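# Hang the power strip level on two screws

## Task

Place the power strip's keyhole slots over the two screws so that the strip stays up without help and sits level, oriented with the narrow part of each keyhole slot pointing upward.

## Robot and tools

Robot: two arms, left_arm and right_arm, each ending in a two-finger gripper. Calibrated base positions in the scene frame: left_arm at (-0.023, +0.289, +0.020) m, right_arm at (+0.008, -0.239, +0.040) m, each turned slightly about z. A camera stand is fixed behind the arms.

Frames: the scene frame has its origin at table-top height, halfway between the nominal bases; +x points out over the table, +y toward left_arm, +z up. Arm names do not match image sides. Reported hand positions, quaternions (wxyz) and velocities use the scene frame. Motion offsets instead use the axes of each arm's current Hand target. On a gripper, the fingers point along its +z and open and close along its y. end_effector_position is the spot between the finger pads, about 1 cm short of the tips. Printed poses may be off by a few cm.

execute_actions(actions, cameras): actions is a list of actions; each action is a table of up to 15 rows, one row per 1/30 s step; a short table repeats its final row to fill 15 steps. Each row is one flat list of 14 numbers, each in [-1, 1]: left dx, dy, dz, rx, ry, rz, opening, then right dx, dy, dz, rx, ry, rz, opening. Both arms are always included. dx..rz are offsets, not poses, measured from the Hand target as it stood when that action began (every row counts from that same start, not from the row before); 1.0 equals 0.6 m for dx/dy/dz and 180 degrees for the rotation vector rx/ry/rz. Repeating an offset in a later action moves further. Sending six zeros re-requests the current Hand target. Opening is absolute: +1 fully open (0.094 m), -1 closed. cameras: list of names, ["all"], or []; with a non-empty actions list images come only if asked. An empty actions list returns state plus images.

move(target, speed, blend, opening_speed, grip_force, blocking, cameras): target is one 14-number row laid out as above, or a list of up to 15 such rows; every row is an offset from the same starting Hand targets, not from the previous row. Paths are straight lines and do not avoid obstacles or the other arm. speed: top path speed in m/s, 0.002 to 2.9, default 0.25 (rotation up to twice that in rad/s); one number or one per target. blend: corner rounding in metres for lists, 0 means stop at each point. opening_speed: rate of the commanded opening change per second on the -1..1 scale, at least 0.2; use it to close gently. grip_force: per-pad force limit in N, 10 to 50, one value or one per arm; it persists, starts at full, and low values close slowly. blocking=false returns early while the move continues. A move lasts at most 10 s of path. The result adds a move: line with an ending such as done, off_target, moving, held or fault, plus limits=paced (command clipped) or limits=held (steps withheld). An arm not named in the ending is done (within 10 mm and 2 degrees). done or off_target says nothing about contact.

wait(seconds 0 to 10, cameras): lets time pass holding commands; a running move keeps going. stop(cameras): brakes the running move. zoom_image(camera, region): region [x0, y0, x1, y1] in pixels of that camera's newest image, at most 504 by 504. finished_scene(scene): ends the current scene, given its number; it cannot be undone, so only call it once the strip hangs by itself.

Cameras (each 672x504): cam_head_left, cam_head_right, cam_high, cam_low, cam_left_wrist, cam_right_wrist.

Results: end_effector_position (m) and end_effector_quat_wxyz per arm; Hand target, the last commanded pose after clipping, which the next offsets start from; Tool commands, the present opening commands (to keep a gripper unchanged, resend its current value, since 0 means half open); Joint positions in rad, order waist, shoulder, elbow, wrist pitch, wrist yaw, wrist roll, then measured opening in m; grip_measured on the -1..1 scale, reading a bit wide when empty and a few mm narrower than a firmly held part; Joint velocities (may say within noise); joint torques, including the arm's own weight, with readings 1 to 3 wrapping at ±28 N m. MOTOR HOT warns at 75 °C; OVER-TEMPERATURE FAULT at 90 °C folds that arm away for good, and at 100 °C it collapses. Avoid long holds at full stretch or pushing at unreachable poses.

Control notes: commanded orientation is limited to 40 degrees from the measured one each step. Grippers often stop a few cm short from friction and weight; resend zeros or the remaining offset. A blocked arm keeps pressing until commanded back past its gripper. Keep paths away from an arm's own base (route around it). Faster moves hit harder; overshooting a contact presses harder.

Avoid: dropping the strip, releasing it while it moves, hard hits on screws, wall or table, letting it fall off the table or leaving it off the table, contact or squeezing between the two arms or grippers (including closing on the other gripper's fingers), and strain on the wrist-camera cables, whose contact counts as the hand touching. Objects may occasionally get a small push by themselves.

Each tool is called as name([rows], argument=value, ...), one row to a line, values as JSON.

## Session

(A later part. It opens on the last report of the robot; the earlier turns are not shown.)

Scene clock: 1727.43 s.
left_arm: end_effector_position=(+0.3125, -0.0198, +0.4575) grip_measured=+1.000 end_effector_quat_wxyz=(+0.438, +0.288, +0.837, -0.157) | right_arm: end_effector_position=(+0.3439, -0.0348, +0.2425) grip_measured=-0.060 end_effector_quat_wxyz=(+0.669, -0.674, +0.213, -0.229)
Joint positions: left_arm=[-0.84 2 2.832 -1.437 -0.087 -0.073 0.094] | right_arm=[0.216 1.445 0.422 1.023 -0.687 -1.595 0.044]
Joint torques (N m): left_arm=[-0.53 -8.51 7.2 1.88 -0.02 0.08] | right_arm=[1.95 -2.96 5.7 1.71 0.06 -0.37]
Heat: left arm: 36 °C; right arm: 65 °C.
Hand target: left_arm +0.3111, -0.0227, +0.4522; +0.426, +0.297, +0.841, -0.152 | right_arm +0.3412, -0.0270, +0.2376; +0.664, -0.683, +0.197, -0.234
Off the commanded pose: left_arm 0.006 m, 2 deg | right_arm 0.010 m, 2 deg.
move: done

execute_actions(actions=[], cameras=["cam_left_wrist","cam_head_right"])

zoom_image(camera="cam_head_right", region=[300, 175, 350, 225])

zoom_image(camera="cam_head_right", region=[400, 80, 450, 130])

zoom_image(camera="cam_left_wrist", region=[280, 90, 440, 250])

Scene clock: 1733.77 s.
left_arm: end_effector_position=(+0.3125, -0.0198, +0.4575) grip_measured=+1.000 end_effector_quat_wxyz=(+0.438, +0.288, +0.837, -0.157) | right_arm: end_effector_position=(+0.3439, -0.0348, +0.2425) grip_measured=-0.060 end_effector_quat_wxyz=(+0.669, -0.674, +0.213, -0.229)
Joint positions: left_arm=[-0.84 2 2.832 -1.437 -0.087 -0.073 0.094] | right_arm=[0.216 1.445 0.422 1.023 -0.687 -1.595 0.044]
Joint velocities: within noise
Joint torques (N m): left_arm=[-0.54 -8.53 7.19 1.88 -0.02 0.08] | right_arm=[1.89 -3.03 5.72 1.72 0.06 -0.38]
Heat: left arm: 36 °C; right arm: 64 °C.
Hand target: left_arm +0.3111, -0.0227, +0.4522; +0.426, +0.297, +0.841, -0.152 | right_arm +0.3412, -0.0270, +0.2376; +0.664, -0.683, +0.197, -0.234
Tool commands: left_gripper/opening=+1.0 right_gripper/opening=-0.25
Off the commanded pose: left_arm 0.006 m, 2 deg | right_arm 0.010 m, 2 deg.
Images, in order (width x height): cam_head_right 672x504, cam_left_wrist 672x504.

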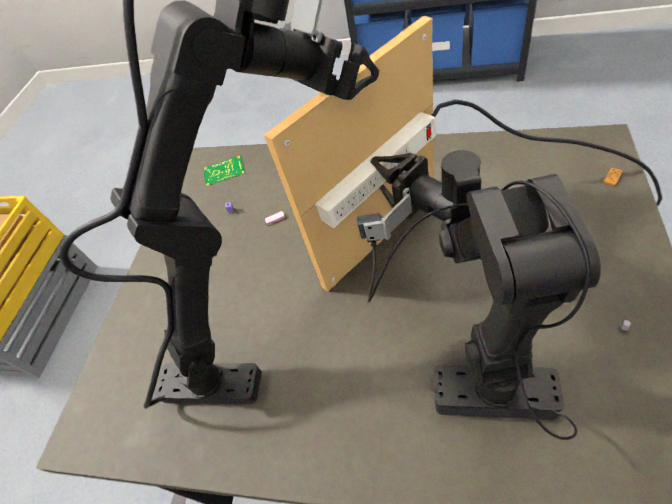

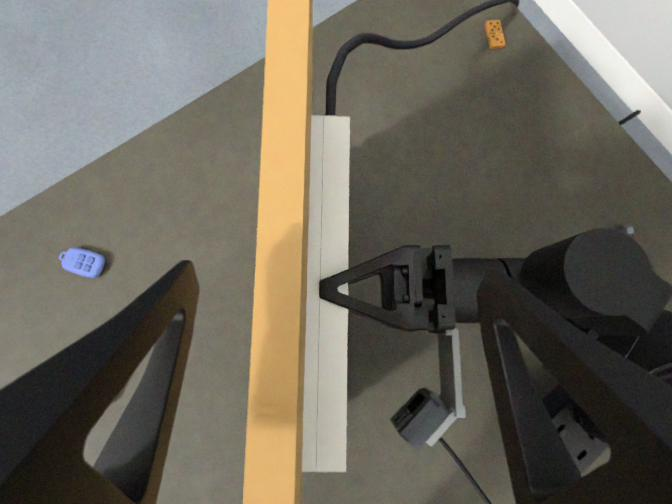

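Scaled by 10.080.

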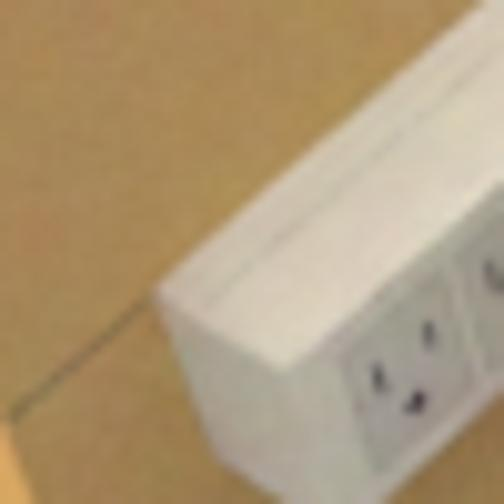

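Scaled by 10.080.

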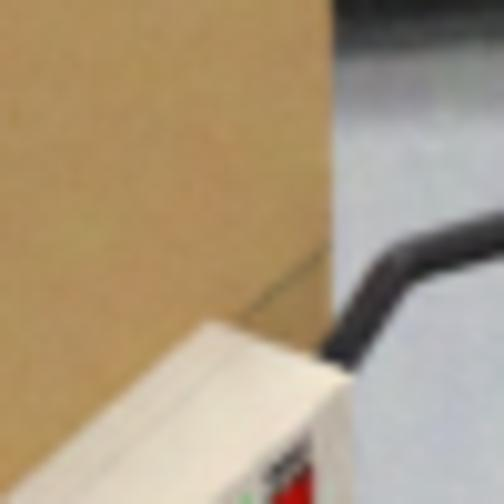

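Scaled by 3.150.

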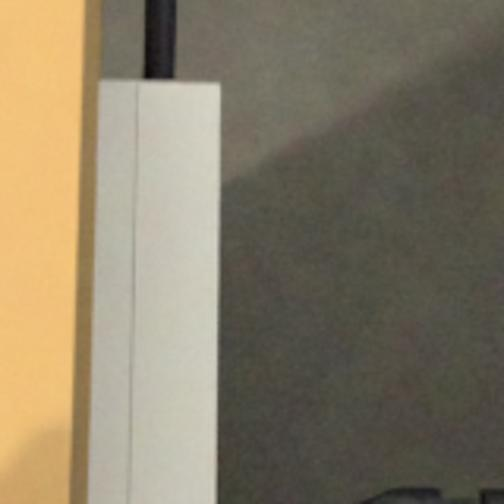

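move(target=[0,0,0,0,0,0,1, 0.004,0.006,0,0,0,0.006,-0.25], speed=0.03)

move(target=[0,0,0,0,0,0,1, -0.004,0.006,0,0,0,0.006,-0.25], speed=0.03)

Scene clock: 1740.03 s.
left_arm: end_effector_position=(+0.3125, -0.0198, +0.4575) grip_measured=+1.000 end_effector_quat_wxyz=(+0.438, +0.288, +0.837, -0.157) | right_arm: end_effector_position=(+0.3442, -0.0348, +0.2420) grip_measured=-0.060 end_effector_quat_wxyz=(+0.672, -0.672, +0.212, -0.230)
Joint positions: left_arm=[-0.84 2 2.832 -1.437 -0.087 -0.073 0.094] | right_arm=[0.216 1.458 0.418 1.051 -0.687 -1.589 0.044]
Joint torques (N m): left_arm=[-0.54 -8.5 7.2 1.88 -0.01 0.09] | right_arm=[1.26 -2.43 5.87 1.66 -0.05 -0.27]
Heat: left arm: 36 °C; right arm: 63 °C.
Hand target: left_arm +0.3111, -0.0227, +0.4522; +0.426, +0.297, +0.841, -0.152 | right_arm +0.3433, -0.0285, +0.2341; +0.666, -0.681, +0.203, -0.228
Off the commanded pose: left_arm 0.006 m, 2 deg | right_arm 0.010 m, 2 deg.
move: done

Scene clock: 1740.80 s.
left_arm: end_effector_position=(+0.3125, -0.0198, +0.4575) grip_measured=+1.000 end_effector_quat_wxyz=(+0.438, +0.288, +0.837, -0.157) | right_arm: end_effector_position=(+0.3441, -0.0348, +0.2391) grip_measured=-0.060 end_effector_quat_wxyz=(+0.673, -0.671, +0.214, -0.228)
Joint positions: left_arm=[-0.84 2 2.832 -1.437 -0.087 -0.073 0.094] | right_arm=[0.216 1.472 0.411 1.072 -0.687 -1.581 0.044]
Joint torques (N m): left_arm=[-0.54 -8.5 7.19 1.88 -0.01 0.08] | right_arm=[1.8 -2.71 5.42 1.67 0.05 -0.18]
Heat: left arm: 36 °C; right arm: 63 °C.
Hand target: left_arm +0.3111, -0.0227, +0.4522; +0.426, +0.297, +0.841, -0.152 | right_arm +0.3415, -0.0273, +0.2305; +0.668, -0.679, +0.209, -0.222
Off the commanded pose: left_arm 0.006 m, 2 deg | right_arm 0.012 m, 1 deg.
move: off_target (right_arm)

move(target=[0,0,0,0,0,0,1, 0.006,0.006,-0.002,0,0,0.005,-0.25], speed=0.03)

move(target=[0,0,0,0,0,0,1, -0.004,0.006,-0.002,0,0,0.004,-0.25], speed=0.03, cameras=["cam_head_right"])

zoom_image(camera="cam_head_right", region=[300, 175, 350, 225])

zoom_image(camera="cam_head_right", region=[400, 80, 450, 130])

Scene clock: 1746.93 s.
left_arm: end_effector_position=(+0.3125, -0.0198, +0.4575) grip_measured=+1.000 end_effector_quat_wxyz=(+0.438, +0.288, +0.837, -0.157) | right_arm: end_effector_position=(+0.3445, -0.0346, +0.2387) grip_measured=-0.060 end_effector_quat_wxyz=(+0.677, -0.667, +0.212, -0.228)
Joint positions: left_arm=[-0.84 2 2.832 -1.437 -0.087 -0.073 0.094] | right_arm=[0.215 1.49 0.408 1.108 -0.691 -1.572 0.044]
Joint torques (N m): left_arm=[-0.53 -8.5 7.19 1.88 -0.02 0.08] | right_arm=[0.76 -2.5 5.38 1.51 -0.07 -0.1]
Heat: left arm: 36 °C; right arm: 62 °C.
Hand target: left_arm +0.3111, -0.0227, +0.4522; +0.426, +0.297, +0.841, -0.152 | right_arm +0.3438, -0.0303, +0.2270; +0.670, -0.677, +0.215, -0.216
Off the commanded pose: left_arm 0.006 m, 2 deg | right_arm 0.012 m, 2 deg.
move: off_target (right_arm)

Scene clock: 1747.70 s.
left_arm: end_effector_position=(+0.3125, -0.0198, +0.4575) grip_measured=+1.000 end_effector_quat_wxyz=(+0.438, +0.288, +0.837, -0.157) | right_arm: end_effector_position=(+0.3443, -0.0347, +0.2378) grip_measured=-0.060 end_effector_quat_wxyz=(+0.679, -0.664, +0.215, -0.225)
Joint positions: left_arm=[-0.84 2 2.832 -1.437 -0.087 -0.073 0.094] | right_arm=[0.215 1.5 0.403 1.129 -0.691 -1.557 0.044]
Joint torques (N m): left_arm=[-0.54 -8.51 7.19 1.88 -0.01 0.08] | right_arm=[1.09 -2.8 4.55 1.55 -0.01 -0.13]
Heat: left arm: 36 °C; right arm: 62 °C.
Hand target: left_arm +0.3111, -0.0227, +0.4522; +0.426, +0.297, +0.841, -0.152 | right_arm +0.3411, -0.0300, +0.2235; +0.671, -0.676, +0.219, -0.212
Off the commanded pose: left_arm 0.006 m, 2 deg | right_arm 0.016 m, 2 deg.
move: off_target (right_arm)
Images, in order (width x height): cam_head_right 672x504.

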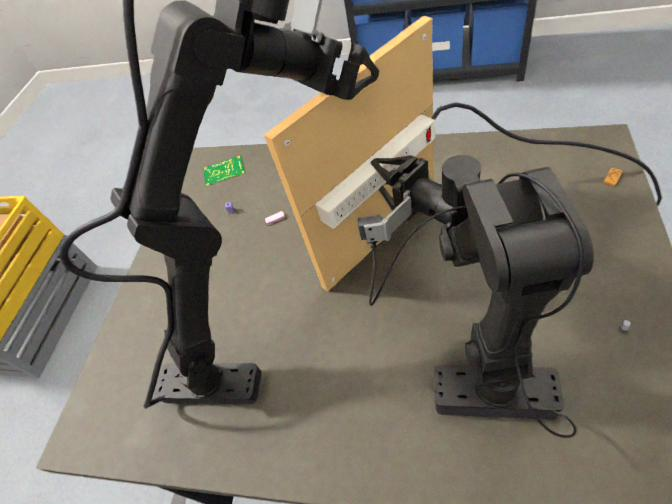

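Scaled by 10.080.

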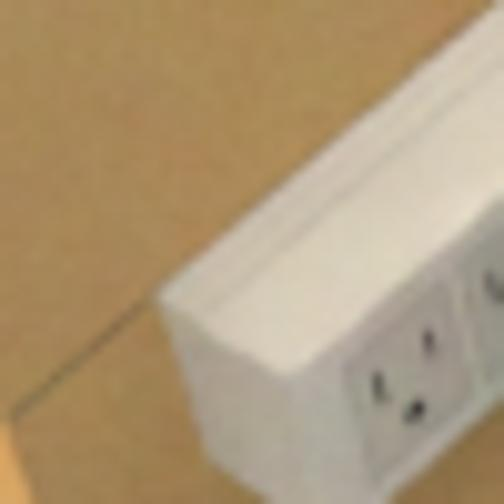

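Scaled by 10.080.

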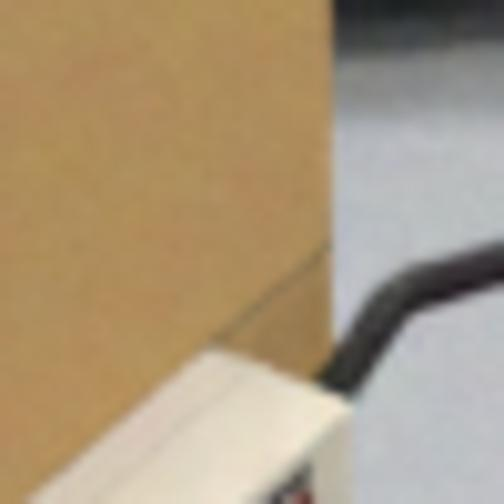

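move(target=[0,0,0,0,0,0,1, 0.002,-0.008,-0.006,0.003,0,-0.001,-0.25], speed=0.03)

move(target=[0,0,0,0,0,0,1, 0,-0.004,-0.003,0.001,0,0,-0.25], speed=0.03, cameras=["cam_left_wrist","cam_head_left"])

Scene clock: 1756.93 s.
left_arm: end_effector_position=(+0.3125, -0.0198, +0.4575) grip_measured=+1.000 end_effector_quat_wxyz=(+0.438, +0.288, +0.837, -0.157) | right_arm: end_effector_position=(+0.3440, -0.0344, +0.2378) grip_measured=-0.060 end_effector_quat_wxyz=(+0.680, -0.665, +0.214, -0.224)
Joint positions: left_arm=[-0.84 2 2.832 -1.437 -0.087 -0.073 0.094] | right_arm=[0.215 1.5 0.403 1.129 -0.694 -1.557 0.044]
Joint torques (N m): left_arm=[-0.53 -8.51 7.2 1.87 -0.01 0.08] | right_arm=[0.01 -4.08 4.41 1.55 -0.14 -0.09]
Heat: left arm: 36 °C; right arm: 60 °C.
Hand target: left_arm +0.3111, -0.0227, +0.4522; +0.426, +0.297, +0.841, -0.152 | right_arm +0.3400, -0.0335, +0.2283; +0.674, -0.673, +0.217, -0.214
Off the commanded pose: left_arm 0.006 m, 2 deg | right_arm 0.010 m, 2 deg.
move: done

Scene clock: 1757.63 s.
left_arm: end_effector_position=(+0.3125, -0.0198, +0.4575) grip_measured=+1.000 end_effector_quat_wxyz=(+0.438, +0.288, +0.837, -0.157) | right_arm: end_effector_position=(+0.3440, -0.0345, +0.2378) grip_measured=-0.060 end_effector_quat_wxyz=(+0.680, -0.665, +0.214, -0.224)
Joint positions: left_arm=[-0.84 2 2.832 -1.437 -0.087 -0.073 0.094] | right_arm=[0.215 1.5 0.403 1.129 -0.694 -1.557 0.044]
Joint torques (N m): left_arm=[-0.53 -8.51 7.19 1.88 -0.02 0.08] | right_arm=[-0.27 -5.08 4.21 1.5 -0.19 -0.08]
Heat: left arm: 36 °C; right arm: 60 °C.
Hand target: left_arm +0.3111, -0.0227, +0.4522; +0.426, +0.297, +0.841, -0.152 | right_arm +0.3390, -0.0351, +0.2307; +0.675, -0.672, +0.216, -0.215
Off the commanded pose: left_arm 0.006 m, 2 deg | right_arm 0.009 m, 1 deg.
move: done
Images, in order (width x height): cam_head_left 672x504, cam_left_wrist 672x504.

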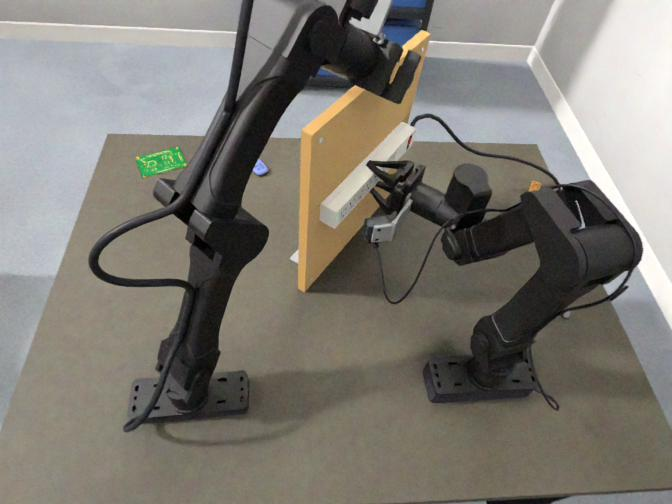

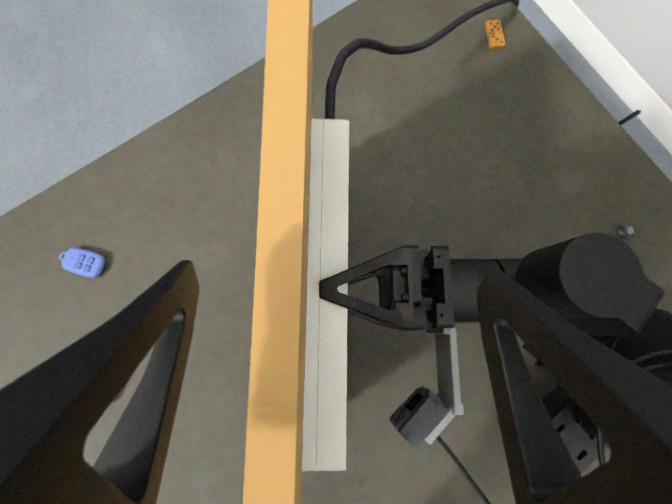

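move(target=[0,0,0,0,0,0,1, 0,-0.012,-0.002,0.006,0,0,-0.25], speed=0.03)

Scene clock: 1761.13 s.
left_arm: end_effector_position=(+0.3125, -0.0198, +0.4575) grip_measured=+1.000 end_effector_quat_wxyz=(+0.438, +0.288, +0.837, -0.157) | right_arm: end_effector_position=(+0.3440, -0.0346, +0.2378) grip_measured=-0.060 end_effector_quat_wxyz=(+0.680, -0.664, +0.215, -0.223)
Joint positions: left_arm=[-0.84 2 2.832 -1.437 -0.087 -0.073 0.094] | right_arm=[0.214 1.5 0.403 1.129 -0.695 -1.553 0.044]
Joint torques (N m): left_arm=[-0.54 -8.51 7.2 1.88 -0.01 0.08] | right_arm=[-0.54 -6.26 4.3 1.59 -0.22 0.05]
Heat: left arm: 36 °C; right arm: 60 °C.
Hand target: left_arm +0.3111, -0.0227, +0.4522; +0.426, +0.297, +0.841, -0.152 | right_arm +0.3383, -0.0361, +0.2378; +0.681, -0.666, +0.214, -0.216
Off the commanded pose: left_arm 0.006 m, 2 deg | right_arm 0.006 m, 1 deg.
move: done

move(target=[0,0,0,0,0,0,1, 0,-0.006,0,0.008,0,0,-0.25], speed=0.03)

Scene clock: 1764.47 s.
left_arm: end_effector_position=(+0.3125, -0.0198, +0.4575) grip_measured=+1.000 end_effector_quat_wxyz=(+0.438, +0.288, +0.837, -0.157) | right_arm: end_effector_position=(+0.3428, -0.0354, +0.2388) grip_measured=-0.060 end_effector_quat_wxyz=(+0.684, -0.660, +0.218, -0.221)
Joint positions: left_arm=[-0.84 2 2.832 -1.437 -0.087 -0.073 0.094] | right_arm=[0.213 1.5 0.396 1.146 -0.695 -1.537 0.044]
Joint torques (N m): left_arm=[-0.53 -8.51 7.2 1.88 -0.01 0.08] | right_arm=[-0.4 -4.88 4.38 1.94 -0.21 0.09]
Heat: left arm: 36 °C; right arm: 60 °C.
Hand target: left_arm +0.3111, -0.0227, +0.4522; +0.426, +0.297, +0.841, -0.152 | right_arm +0.3382, -0.0361, +0.2413; +0.690, -0.657, +0.212, -0.219
Off the commanded pose: left_arm 0.006 m, 2 deg | right_arm 0.005 m, 1 deg.
move: done

move(target=[0,0,0,0,0,0,1, 0,0,0,0,0,0,0.3], opening_speed=0.25, cameras=["cam_left_wrist","cam_head_right"])

zoom_image(camera="cam_head_right", region=[300, 175, 350, 225])

zoom_image(camera="cam_head_right", region=[400, 80, 450, 130])

Scene clock: 1771.53 s.
left_arm: end_effector_position=(+0.3125, -0.0198, +0.4575) grip_measured=+1.000 end_effector_quat_wxyz=(+0.438, +0.288, +0.837, -0.157) | right_arm: end_effector_position=(+0.3413, -0.0346, +0.2441) grip_measured=+0.298 end_effector_quat_wxyz=(+0.690, -0.656, +0.208, -0.225)
Joint positions: left_arm=[-0.84 2 2.832 -1.437 -0.087 -0.073 0.094] | right_arm=[0.213 1.5 0.396 1.172 -0.704 -1.535 0.061]
Joint torques (N m): left_arm=[-0.54 -8.51 7.19 1.88 -0.02 0.08] | right_arm=[-0.38 -4.83 4.38 1.68 -0.09 0.07]
Heat: left arm: 36 °C; right arm: 59 °C.
Hand target: left_arm +0.3111, -0.0227, +0.4522; +0.426, +0.297, +0.841, -0.152 | right_arm +0.3382, -0.0362, +0.2413; +0.690, -0.657, +0.212, -0.219
Off the commanded pose: left_arm 0.006 m, 2 deg | right_arm 0.004 m, 1 deg.
move: done
Images, in order (width x height): cam_head_right 672x504, cam_left_wrist 672x504.

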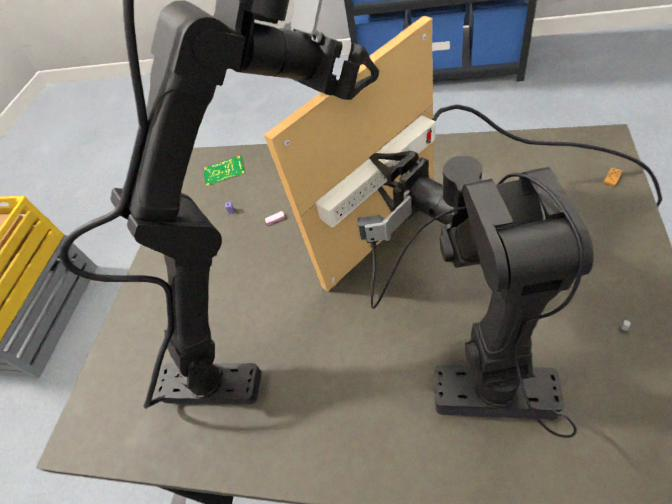

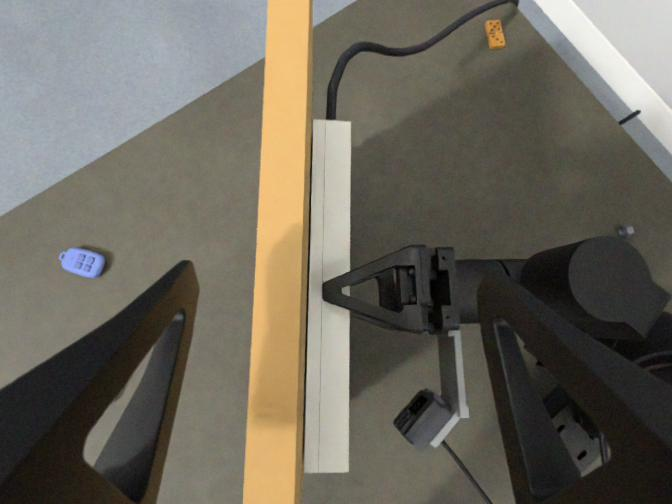

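Scaled by 10.080.

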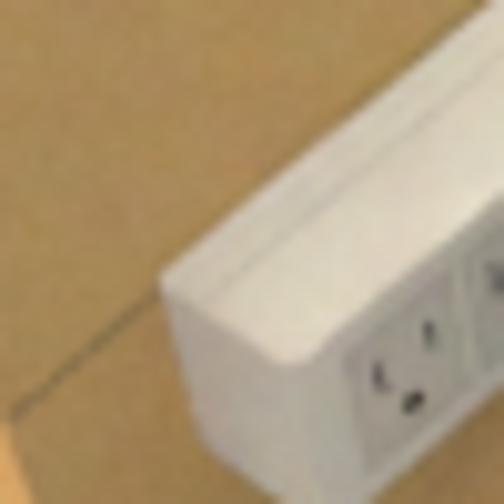

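Scaled by 10.080.

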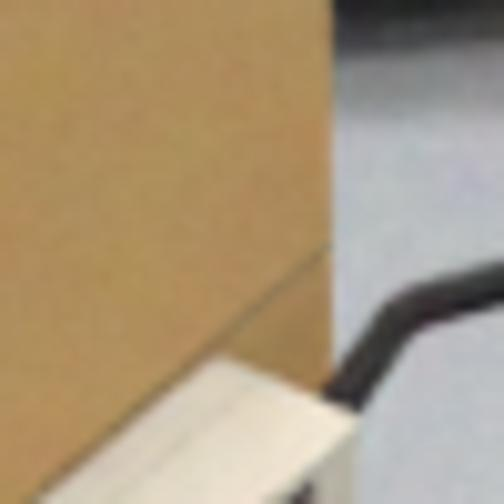

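move(target=[0,0,0,0,0,0,1, 0,0.004,0,-0.008,0,0,0.3], speed=0.03)

move(target=[0,0,0,0,0,0,1, 0,0.002,0,-0.004,0,0,0.6], speed=0.03, opening_speed=0.25, cameras=["cam_left_wrist","cam_head_right"])

zoom_image(camera="cam_head_right", region=[300, 175, 350, 225])

zoom_image(camera="cam_head_right", region=[400, 80, 450, 130])

Scene clock: 1779.53 s.
left_arm: end_effector_position=(+0.3125, -0.0198, +0.4575) grip_measured=+1.000 end_effector_quat_wxyz=(+0.438, +0.288, +0.837, -0.157) | right_arm: end_effector_position=(+0.3415, -0.0343, +0.2350) grip_measured=+0.298 end_effector_quat_wxyz=(+0.680, -0.667, +0.215, -0.217)
Joint positions: left_arm=[-0.84 2 2.832 -1.437 -0.087 -0.073 0.094] | right_arm=[0.213 1.5 0.396 1.128 -0.705 -1.551 0.061]
Joint torques (N m): left_arm=[-0.53 -8.51 7.2 1.88 -0.02 0.08] | right_arm=[-0.42 -6.67 4.9 1.57 -0.1 0.06]
Heat: left arm: 36 °C; right arm: 58 °C.
Hand target: left_arm +0.3111, -0.0227, +0.4522; +0.426, +0.297, +0.841, -0.152 | right_arm +0.3383, -0.0361, +0.2389; +0.681, -0.666, +0.215, -0.216
Off the commanded pose: left_arm 0.006 m, 2 deg | right_arm 0.005 m, 0 deg.
move: done

Scene clock: 1780.93 s.
left_arm: end_effector_position=(+0.3125, -0.0198, +0.4575) grip_measured=+1.000 end_effector_quat_wxyz=(+0.438, +0.288, +0.837, -0.157) | right_arm: end_effector_position=(+0.3408, -0.0345, +0.2321) grip_measured=+0.598 end_effector_quat_wxyz=(+0.675, -0.672, +0.218, -0.214)
Joint positions: left_arm=[-0.84 2 2.832 -1.437 -0.087 -0.073 0.094] | right_arm=[0.213 1.489 0.396 1.096 -0.705 -1.562 0.075]
Joint torques (N m): left_arm=[-0.54 -8.5 7.19 1.88 -0.01 0.08] | right_arm=[-0.38 -6.58 5.3 1.54 -0.1 0.04]
Heat: left arm: 36 °C; right arm: 58 °C.
Hand target: left_arm +0.3111, -0.0227, +0.4522; +0.426, +0.297, +0.841, -0.152 | right_arm +0.3383, -0.0360, +0.2376; +0.677, -0.670, +0.216, -0.215
Off the commanded pose: left_arm 0.006 m, 2 deg | right_arm 0.006 m, 0 deg.
move: done
Images, in order (width x height): cam_head_right 672x504, cam_left_wrist 672x504.

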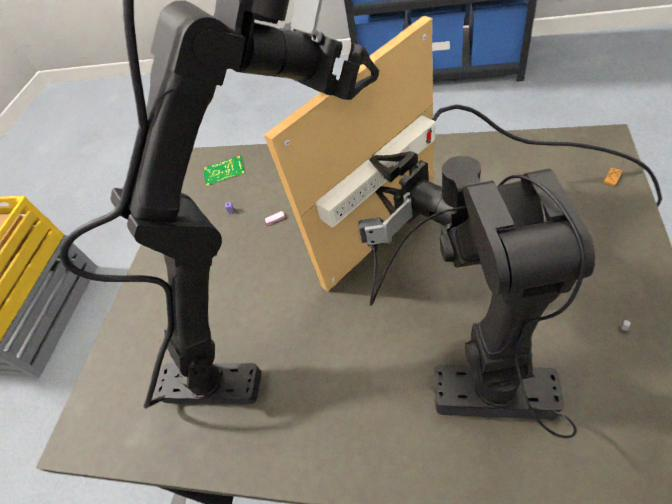

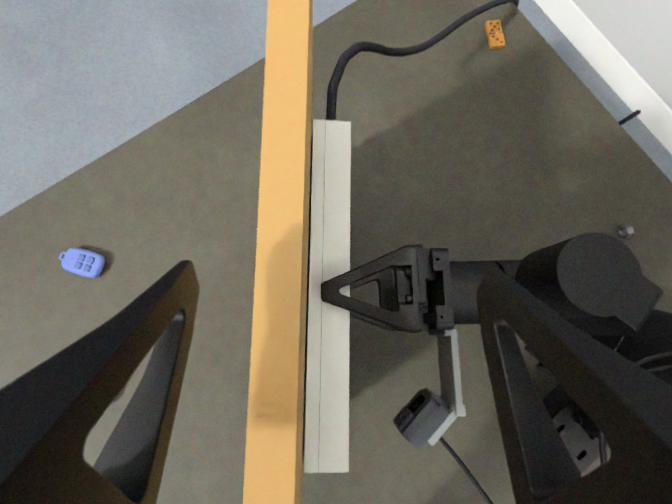

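Scaled by 10.080.

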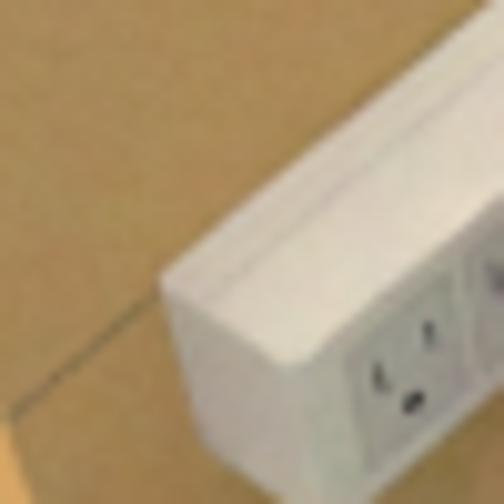

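Scaled by 10.080.

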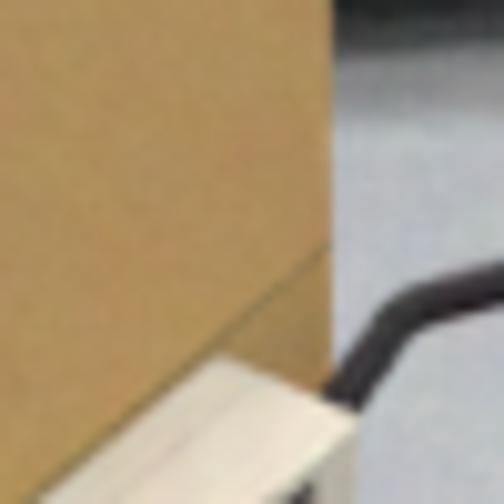

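move([
  [0,0,0,0,0,0,1, 0,0,-0.008,0,0,0,0.6],
  [0,0,0,0,0,0,1, -0.06,0,-0.008,0,0,0,0.6],
], speed=0.05, cameras=["cam_left_wrist","cam_head_right"])

Scene clock: 1791.77 s.
left_arm: end_effector_position=(+0.3125, -0.0198, +0.4575) grip_measured=+1.000 end_effector_quat_wxyz=(+0.438, +0.288, +0.837, -0.157) | right_arm: end_effector_position=(+0.3111, -0.0189, +0.2384) grip_measured=+0.598 end_effector_quat_wxyz=(+0.678, -0.669, +0.213, -0.218)
Joint positions: left_arm=[-0.84 2 2.832 -1.437 -0.087 -0.073 0.094] | right_arm=[0.318 1.365 0.32 1.062 -0.601 -1.564 0.075]
Joint torques (N m): left_arm=[-0.53 -8.51 7.19 1.88 -0.01 0.08] | right_arm=[0.51 -5.5 4.62 1.61 0.04 0.04]
Heat: left arm: 36 °C; right arm: 58 °C.
Hand target: left_arm +0.3111, -0.0227, +0.4522; +0.426, +0.297, +0.841, -0.152 | right_arm +0.3062, -0.0191, +0.2378; +0.677, -0.670, +0.216, -0.215
Off the commanded pose: left_arm 0.006 m, 2 deg | right_arm 0.005 m, 0 deg.
move: done
Images, in order (width x height): cam_head_right 672x504, cam_left_wrist 672x504.

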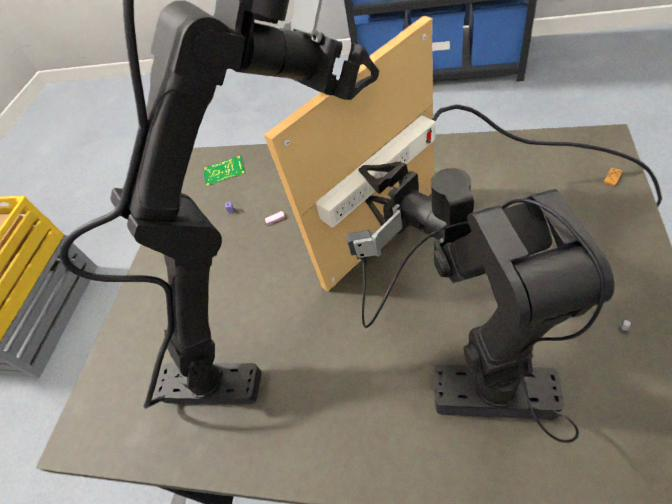

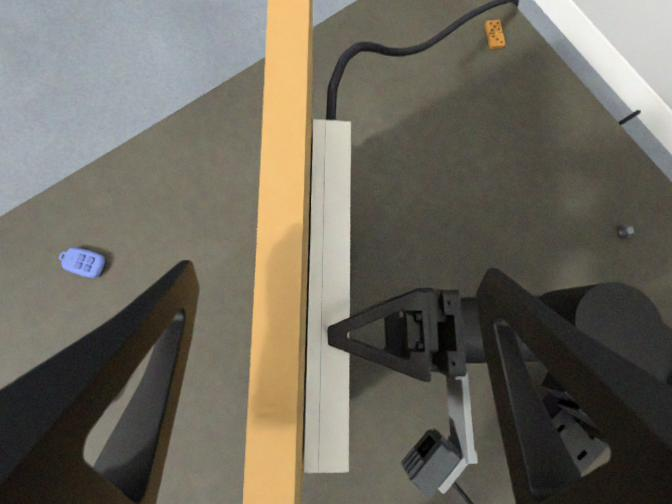

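move(target=[0,0,0,0,0,0,1, 0,0.016,0,0,0,0,0.6], speed=0.03)

move(target=[0,0,0,0,0,0,1, 0,0.008,0,0,0,0,0.6], speed=0.02)

Scene clock: 1797.00 s.
left_arm: end_effector_position=(+0.3125, -0.0198, +0.4575) grip_measured=+1.000 end_effector_quat_wxyz=(+0.438, +0.288, +0.837, -0.157) | right_arm: end_effector_position=(+0.3085, -0.0200, +0.2377) grip_measured=+0.598 end_effector_quat_wxyz=(+0.681, -0.665, +0.208, -0.224)
Joint positions: left_arm=[-0.84 2 2.832 -1.437 -0.087 -0.073 0.094] | right_arm=[0.318 1.377 0.299 1.114 -0.6 -1.565 0.075]
Joint torques (N m): left_arm=[-0.51 -8.53 7.19 1.88 -0.02 0.08] | right_arm=[0.57 -2.35 4.48 1.71 0.04 0.05]
Heat: left arm: 36 °C; right arm: 58 °C.
Hand target: left_arm +0.3111, -0.0227, +0.4522; +0.426, +0.297, +0.841, -0.152 | right_arm +0.3062, -0.0190, +0.2282; +0.677, -0.670, +0.216, -0.215
Off the commanded pose: left_arm 0.006 m, 2 deg | right_arm 0.010 m, 2 deg.
move: done

Scene clock: 1798.00 s.
left_arm: end_effector_position=(+0.3125, -0.0198, +0.4575) grip_measured=+1.000 end_effector_quat_wxyz=(+0.438, +0.288, +0.837, -0.157) | right_arm: end_effector_position=(+0.3087, -0.0200, +0.2331) grip_measured=+0.598 end_effector_quat_wxyz=(+0.682, -0.665, +0.208, -0.225)
Joint positions: left_arm=[-0.84 2 2.832 -1.437 -0.087 -0.073 0.094] | right_arm=[0.318 1.405 0.29 1.151 -0.6 -1.565 0.075]
Joint torques (N m): left_arm=[-0.53 -8.51 7.19 1.88 -0.02 0.08] | right_arm=[0.54 -2.4 4.33 1.76 0.05 0.04]
Heat: left arm: 36 °C; right arm: 57 °C.
Hand target: left_arm +0.3111, -0.0227, +0.4522; +0.426, +0.297, +0.841, -0.152 | right_arm +0.3063, -0.0189, +0.2235; +0.677, -0.670, +0.216, -0.215
Off the commanded pose: left_arm 0.006 m, 2 deg | right_arm 0.010 m, 2 deg.
move: done

move(target=[0,0,0,0,0,0,1, 0,0.008,0,-0.003,0,0,0.6], speed=0.02)

move(target=[0,0,0,0,0,0,1, 0,0.006,0,-0.003,0,0,0.6], speed=0.02)

move(target=[0,0,0,0,0,0,1, 0,0.004,0,-0.003,0,0,0.6], speed=0.02, cameras=["cam_left_wrist","cam_head_right"])

Scene clock: 1802.07 s.
left_arm: end_effector_position=(+0.3125, -0.0198, +0.4575) grip_measured=+1.000 end_effector_quat_wxyz=(+0.438, +0.288, +0.837, -0.157) | right_arm: end_effector_position=(+0.3096, -0.0197, +0.2299) grip_measured=+0.598 end_effector_quat_wxyz=(+0.679, -0.667, +0.208, -0.224)
Joint positions: left_arm=[-0.84 2 2.832 -1.437 -0.087 -0.073 0.094] | right_arm=[0.318 1.419 0.29 1.157 -0.6 -1.571 0.075]
Joint torques (N m): left_arm=[-0.54 -8.51 7.2 1.88 -0.01 0.08] | right_arm=[0.62 -2.47 3.97 1.76 0.04 0.06]
Heat: left arm: 36 °C; right arm: 57 °C.
Hand target: left_arm +0.3111, -0.0227, +0.4522; +0.426, +0.297, +0.841, -0.152 | right_arm +0.3063, -0.0189, +0.2187; +0.674, -0.673, +0.217, -0.214
Off the commanded pose: left_arm 0.006 m, 2 deg | right_arm 0.012 m, 2 deg.
move: off_target (right_arm)

Scene clock: 1802.80 s.
left_arm: end_effector_position=(+0.3125, -0.0198, +0.4575) grip_measured=+1.000 end_effector_quat_wxyz=(+0.438, +0.288, +0.837, -0.157) | right_arm: end_effector_position=(+0.3090, -0.0200, +0.2253) grip_measured=+0.598 end_effector_quat_wxyz=(+0.676, -0.670, +0.210, -0.223)
Joint positions: left_arm=[-0.84 2 2.832 -1.437 -0.087 -0.073 0.094] | right_arm=[0.318 1.426 0.284 1.159 -0.6 -1.577 0.075]
Joint torques (N m): left_arm=[-0.54 -8.51 7.19 1.88 -0.02 0.08] | right_arm=[0.58 -2.48 4.18 1.72 0.04 0.01]
Heat: left arm: 36 °C; right arm: 57 °C.
Hand target: left_arm +0.3111, -0.0227, +0.4522; +0.426, +0.297, +0.841, -0.152 | right_arm +0.3063, -0.0189, +0.2149; +0.671, -0.676, +0.218, -0.213
Off the commanded pose: left_arm 0.006 m, 2 deg | right_arm 0.011 m, 2 deg.
move: off_target (right_arm)

Scene clock: 1803.50 s.
left_arm: end_effector_position=(+0.3125, -0.0198, +0.4575) grip_measured=+1.000 end_effector_quat_wxyz=(+0.438, +0.288, +0.837, -0.157) | right_arm: end_effector_position=(+0.3091, -0.0201, +0.2253) grip_measured=+0.598 end_effector_quat_wxyz=(+0.675, -0.671, +0.208, -0.226)
Joint positions: left_arm=[-0.84 2 2.832 -1.437 -0.087 -0.073 0.094] | right_arm=[0.318 1.426 0.284 1.159 -0.599 -1.583 0.075]
Joint torques (N m): left_arm=[-0.54 -8.51 7.19 1.88 -0.02 0.08] | right_arm=[0.55 -2.54 4.18 1.6 0.01 0]
Heat: left arm: 36 °C; right arm: 57 °C.
Hand target: left_arm +0.3111, -0.0227, +0.4522; +0.426, +0.297, +0.841, -0.152 | right_arm +0.3063, -0.0189, +0.2125; +0.667, -0.679, +0.219, -0.212
Off the commanded pose: left_arm 0.006 m, 2 deg | right_arm 0.013 m, 2 deg.
move: off_target (right_arm)
Images, in order (width x height): cam_head_right 672x504, cam_left_wrist 672x504.

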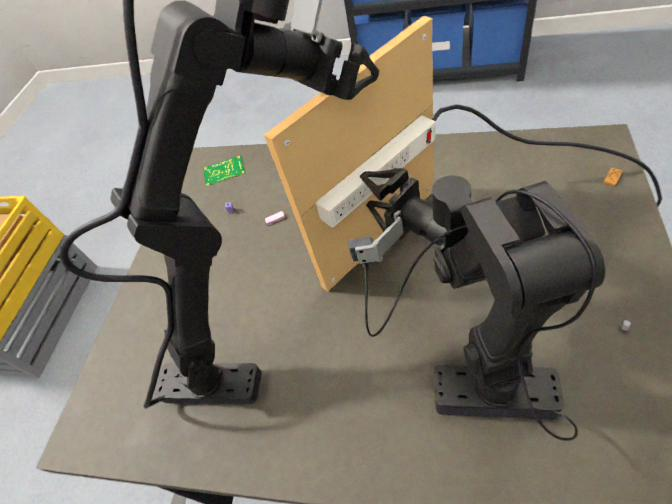

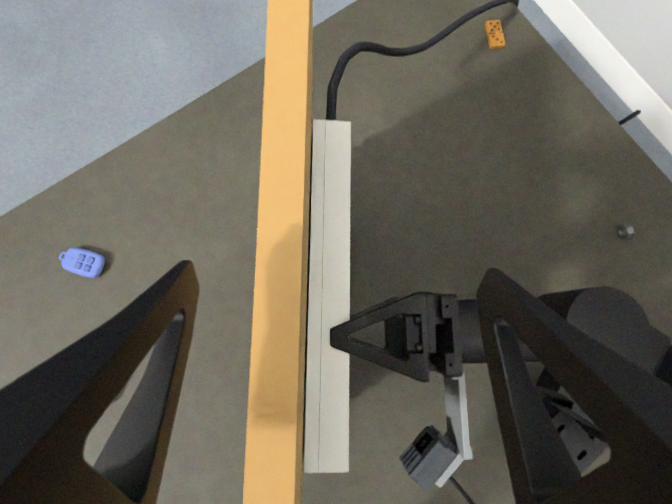

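move(target=[0,0,0,0,0,0,1, 0,0.004,0,-0.006,0,0,0.6], speed=0.02)

move(target=[0,0,0,0,0,0,1, 0,0.006,0,-0.006,0,0,0.6], speed=0.02)

move(target=[0,0,0,0,0,0,1, 0,0.006,0,-0.006,0,0,0.6], speed=0.02)

Scene clock: 1807.97 s.
left_arm: end_effector_position=(+0.3125, -0.0198, +0.4575) grip_measured=+1.000 end_effector_quat_wxyz=(+0.438, +0.288, +0.837, -0.157) | right_arm: end_effector_position=(+0.3091, -0.0201, +0.2228) grip_measured=+0.598 end_effector_quat_wxyz=(+0.671, -0.675, +0.207, -0.227)
Joint positions: left_arm=[-0.84 2 2.832 -1.437 -0.087 -0.073 0.094] | right_arm=[0.318 1.426 0.284 1.148 -0.599 -1.596 0.075]
Joint torques (N m): left_arm=[-0.55 -8.5 7.19 1.88 -0.01 0.08] | right_arm=[0.58 -3.62 4.53 1.35 0.03 0.03]
Heat: left arm: 36 °C; right arm: 57 °C.
Hand target: left_arm +0.3111, -0.0227, +0.4522; +0.426, +0.297, +0.841, -0.152 | right_arm +0.3062, -0.0189, +0.2101; +0.661, -0.686, +0.221, -0.210
Off the commanded pose: left_arm 0.006 m, 2 deg | right_arm 0.013 m, 3 deg.
move: off_target (right_arm)

Scene clock: 1808.70 s.
left_arm: end_effector_position=(+0.3125, -0.0198, +0.4575) grip_measured=+1.000 end_effector_quat_wxyz=(+0.438, +0.288, +0.837, -0.157) | right_arm: end_effector_position=(+0.3091, -0.0201, +0.2218) grip_measured=+0.598 end_effector_quat_wxyz=(+0.669, -0.677, +0.204, -0.229)
Joint positions: left_arm=[-0.84 2 2.832 -1.437 -0.087 -0.073 0.094] | right_arm=[0.318 1.426 0.284 1.143 -0.599 -1.607 0.075]
Joint torques (N m): left_arm=[-0.53 -8.51 7.19 1.88 -0.01 0.08] | right_arm=[0.5 -4.23 4.66 1.11 0.03 0.06]
Heat: left arm: 36 °C; right arm: 57 °C.
Hand target: left_arm +0.3111, -0.0227, +0.4522; +0.426, +0.297, +0.841, -0.152 | right_arm +0.3061, -0.0190, +0.2065; +0.655, -0.692, +0.223, -0.208
Off the commanded pose: left_arm 0.006 m, 2 deg | right_arm 0.016 m, 4 deg.
move: off_target (right_arm)

Scene clock: 1809.57 s.
left_arm: end_effector_position=(+0.3125, -0.0198, +0.4575) grip_measured=+1.000 end_effector_quat_wxyz=(+0.438, +0.288, +0.837, -0.157) | right_arm: end_effector_position=(+0.3090, -0.0203, +0.2216) grip_measured=+0.598 end_effector_quat_wxyz=(+0.667, -0.678, +0.202, -0.232)
Joint positions: left_arm=[-0.84 2 2.832 -1.437 -0.087 -0.073 0.094] | right_arm=[0.318 1.421 0.284 1.134 -0.598 -1.617 0.075]
Joint torques (N m): left_arm=[-0.53 -8.51 7.19 1.87 -0.01 0.08] | right_arm=[0.54 -4.41 4.78 0.93 0.03 0.03]
Heat: left arm: 36 °C; right arm: 57 °C.
Hand target: left_arm +0.3111, -0.0227, +0.4522; +0.426, +0.297, +0.841, -0.152 | right_arm +0.3060, -0.0192, +0.2030; +0.648, -0.698, +0.225, -0.206
Off the commanded pose: left_arm 0.006 m, 2 deg | right_arm 0.019 m, 5 deg.
move: off_target (right_arm)

execute_actions(actions=[], cameras=["cam_head_right","cam_left_wrist"])

zoom_image(camera="cam_head_right", region=[300, 175, 350, 225])

zoom_image(camera="cam_head_right", region=[400, 80, 450, 130])

zoom_image(camera="cam_head_right", region=[350, 150, 430, 230])

Scene clock: 1814.30 s.
left_arm: end_effector_position=(+0.3125, -0.0198, +0.4575) grip_measured=+1.000 end_effector_quat_wxyz=(+0.438, +0.288, +0.837, -0.157) | right_arm: end_effector_position=(+0.3090, -0.0203, +0.2216) grip_measured=+0.598 end_effector_quat_wxyz=(+0.667, -0.678, +0.202, -0.232)
Joint positions: left_arm=[-0.84 2 2.832 -1.437 -0.087 -0.073 0.094] | right_arm=[0.318 1.421 0.284 1.134 -0.598 -1.617 0.075]
Joint velocities: within noise
Joint torques (N m): left_arm=[-0.53 -8.51 7.19 1.88 -0.02 0.08] | right_arm=[0.54 -4.38 4.78 0.91 0.02 0.02]
Heat: left arm: 36 °C; right arm: 57 °C.
Hand target: left_arm +0.3111, -0.0227, +0.4522; +0.426, +0.297, +0.841, -0.152 | right_arm +0.3060, -0.0192, +0.2030; +0.648, -0.698, +0.225, -0.206
Tool commands: left_gripper/opening=+1.0 right_gripper/opening=+0.6
Off the commanded pose: left_arm 0.006 m, 2 deg | right_arm 0.019 m, 5 deg.
Images, in order (width x height): cam_head_right 672x504, cam_left_wrist 672x504.

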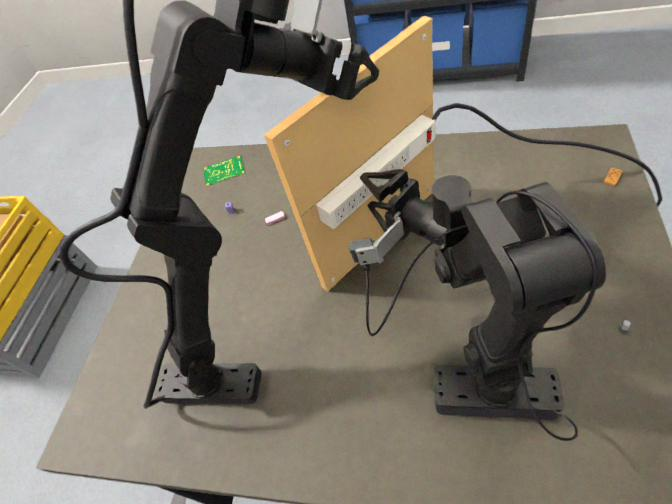

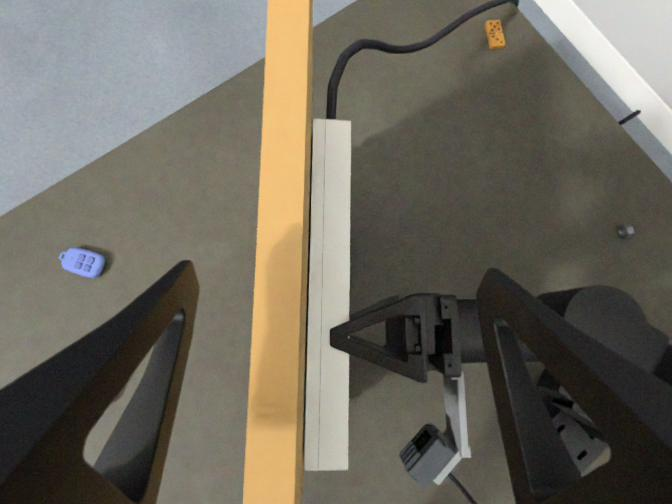

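Scaled by 10.080.

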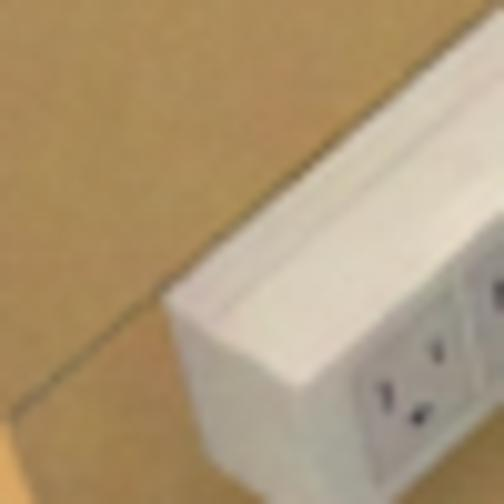

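Scaled by 10.080.

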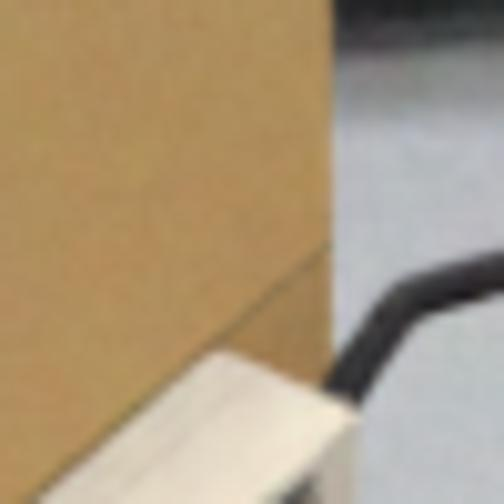

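Scaled by 6.300.

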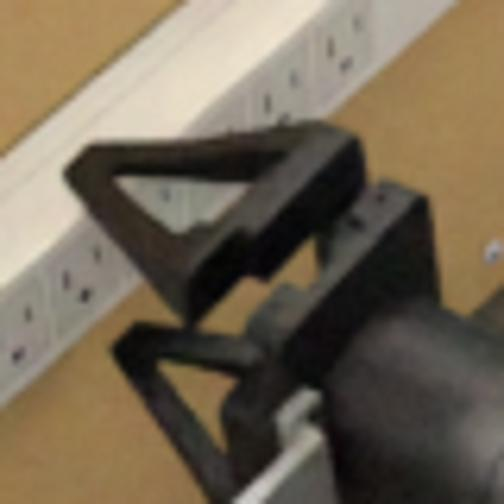

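move(target=[0,0,0,0,0,0,1, 0,-0.015,0,0.012,0,0,0.6], speed=0.03)

move(target=[0,0,0,0,0,0,1, 0,-0.012,0,0.008,0,0,0.6], speed=0.03, cameras=["cam_head_right"])

zoom_image(camera="cam_head_right", region=[300, 175, 350, 225])

zoom_image(camera="cam_head_right", region=[400, 80, 450, 130])

zoom_image(camera="cam_head_right", region=[350, 150, 430, 230])

Scene clock: 1825.47 s.
left_arm: end_effector_position=(+0.3125, -0.0198, +0.4575) grip_measured=+1.000 end_effector_quat_wxyz=(+0.438, +0.288, +0.837, -0.157) | right_arm: end_effector_position=(+0.3090, -0.0203, +0.2220) grip_measured=+0.598 end_effector_quat_wxyz=(+0.669, -0.677, +0.205, -0.229)
Joint positions: left_arm=[-0.84 2 2.832 -1.437 -0.087 -0.073 0.094] | right_arm=[0.318 1.421 0.284 1.136 -0.598 -1.607 0.075]
Joint torques (N m): left_arm=[-0.54 -8.51 7.2 1.88 -0.01 0.08] | right_arm=[0.69 -3.82 4.83 1.34 0.03 0.14]
Heat: left arm: 36 °C; right arm: 56 °C.
Hand target: left_arm +0.3111, -0.0227, +0.4522; +0.426, +0.297, +0.841, -0.152 | right_arm +0.3064, -0.0186, +0.2120; +0.661, -0.686, +0.221, -0.210
Off the commanded pose: left_arm 0.006 m, 2 deg | right_arm 0.010 m, 3 deg.
move: off_target (right_arm)

Scene clock: 1826.27 s.
left_arm: end_effector_position=(+0.3125, -0.0198, +0.4575) grip_measured=+1.000 end_effector_quat_wxyz=(+0.438, +0.288, +0.837, -0.157) | right_arm: end_effector_position=(+0.3090, -0.0203, +0.2224) grip_measured=+0.598 end_effector_quat_wxyz=(+0.671, -0.675, +0.210, -0.224)
Joint positions: left_arm=[-0.84 2 2.832 -1.437 -0.087 -0.073 0.094] | right_arm=[0.318 1.421 0.284 1.137 -0.598 -1.592 0.075]
Joint torques (N m): left_arm=[-0.54 -8.5 7.19 1.88 -0.02 0.08] | right_arm=[0.7 -4.03 5.08 1.56 0.04 0.17]
Heat: left arm: 36 °C; right arm: 56 °C.
Hand target: left_arm +0.3111, -0.0227, +0.4522; +0.426, +0.297, +0.841, -0.152 | right_arm +0.3066, -0.0184, +0.2192; +0.670, -0.677, +0.218, -0.213
Off the commanded pose: left_arm 0.006 m, 2 deg | right_arm 0.004 m, 2 deg.
move: done
Images, in order (width x height): cam_head_right 672x504.

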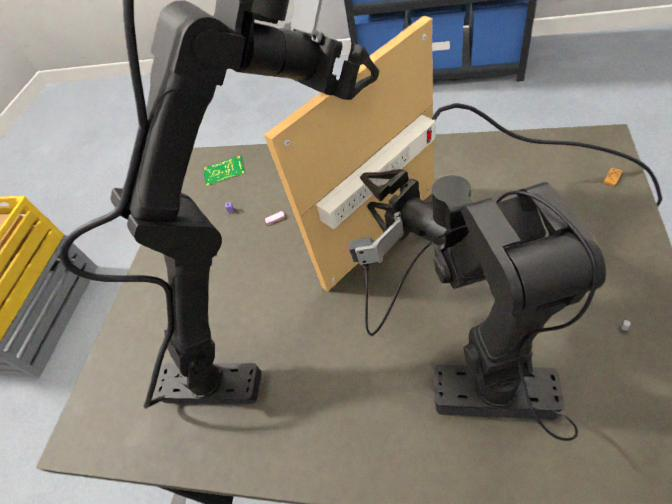

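Scaled by 10.080.

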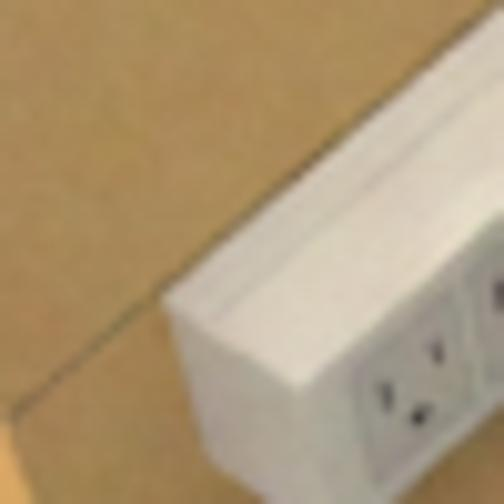

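Scaled by 10.080.

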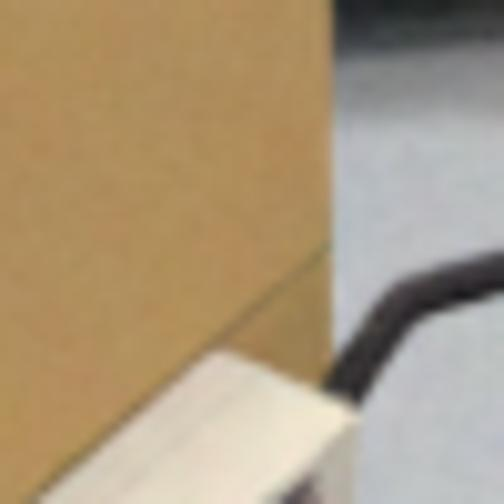

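Scaled by 6.300.

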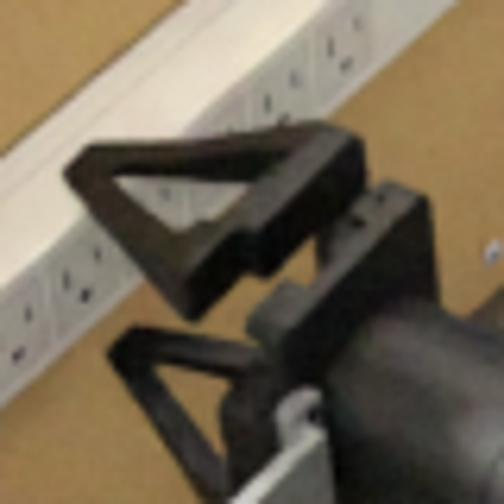

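move(target=[0,0,0,0,0,0,1, 0,-0.014,0,0.006,0,0,0.6], speed=0.03)

move(target=[0,0,0,0,0,0,1, 0,-0.004,0,0.002,0,0,0.75], speed=0.03, opening_speed=0.25)

Scene clock: 1830.43 s.
left_arm: end_effector_position=(+0.3125, -0.0198, +0.4575) grip_measured=+1.000 end_effector_quat_wxyz=(+0.438, +0.288, +0.837, -0.157) | right_arm: end_effector_position=(+0.3090, -0.0203, +0.2224) grip_measured=+0.598 end_effector_quat_wxyz=(+0.672, -0.674, +0.214, -0.220)
Joint positions: left_arm=[-0.84 2 2.832 -1.437 -0.087 -0.073 0.094] | right_arm=[0.318 1.421 0.284 1.137 -0.598 -1.58 0.075]
Joint torques (N m): left_arm=[-0.53 -8.51 7.19 1.88 -0.01 0.08] | right_arm=[0.68 -5.65 5.57 1.55 0.03 0.14]
Heat: left arm: 36 °C; right arm: 56 °C.
Hand target: left_arm +0.3111, -0.0227, +0.4522; +0.426, +0.297, +0.841, -0.152 | right_arm +0.3067, -0.0184, +0.2276; +0.676, -0.671, +0.216, -0.215
Off the commanded pose: left_arm 0.006 m, 2 deg | right_arm 0.006 m, 1 deg.
move: done

Scene clock: 1831.23 s.
left_arm: end_effector_position=(+0.3125, -0.0198, +0.4575) grip_measured=+1.000 end_effector_quat_wxyz=(+0.438, +0.288, +0.837, -0.157) | right_arm: end_effector_position=(+0.3085, -0.0197, +0.2216) grip_measured=+0.748 end_effector_quat_wxyz=(+0.672, -0.674, +0.216, -0.217)
Joint positions: left_arm=[-0.84 2 2.832 -1.437 -0.087 -0.073 0.094] | right_arm=[0.32 1.421 0.284 1.134 -0.597 -1.574 0.082]
Joint torques (N m): left_arm=[-0.54 -8.5 7.19 1.88 -0.02 0.08] | right_arm=[0.5 -6.01 5.7 1.59 0.01 0.15]
Heat: left arm: 36 °C; right arm: 56 °C.
Hand target: left_arm +0.3111, -0.0227, +0.4522; +0.426, +0.297, +0.841, -0.152 | right_arm +0.3066, -0.0183, +0.2300; +0.678, -0.669, +0.216, -0.215
Off the commanded pose: left_arm 0.006 m, 2 deg | right_arm 0.009 m, 1 deg.
move: done


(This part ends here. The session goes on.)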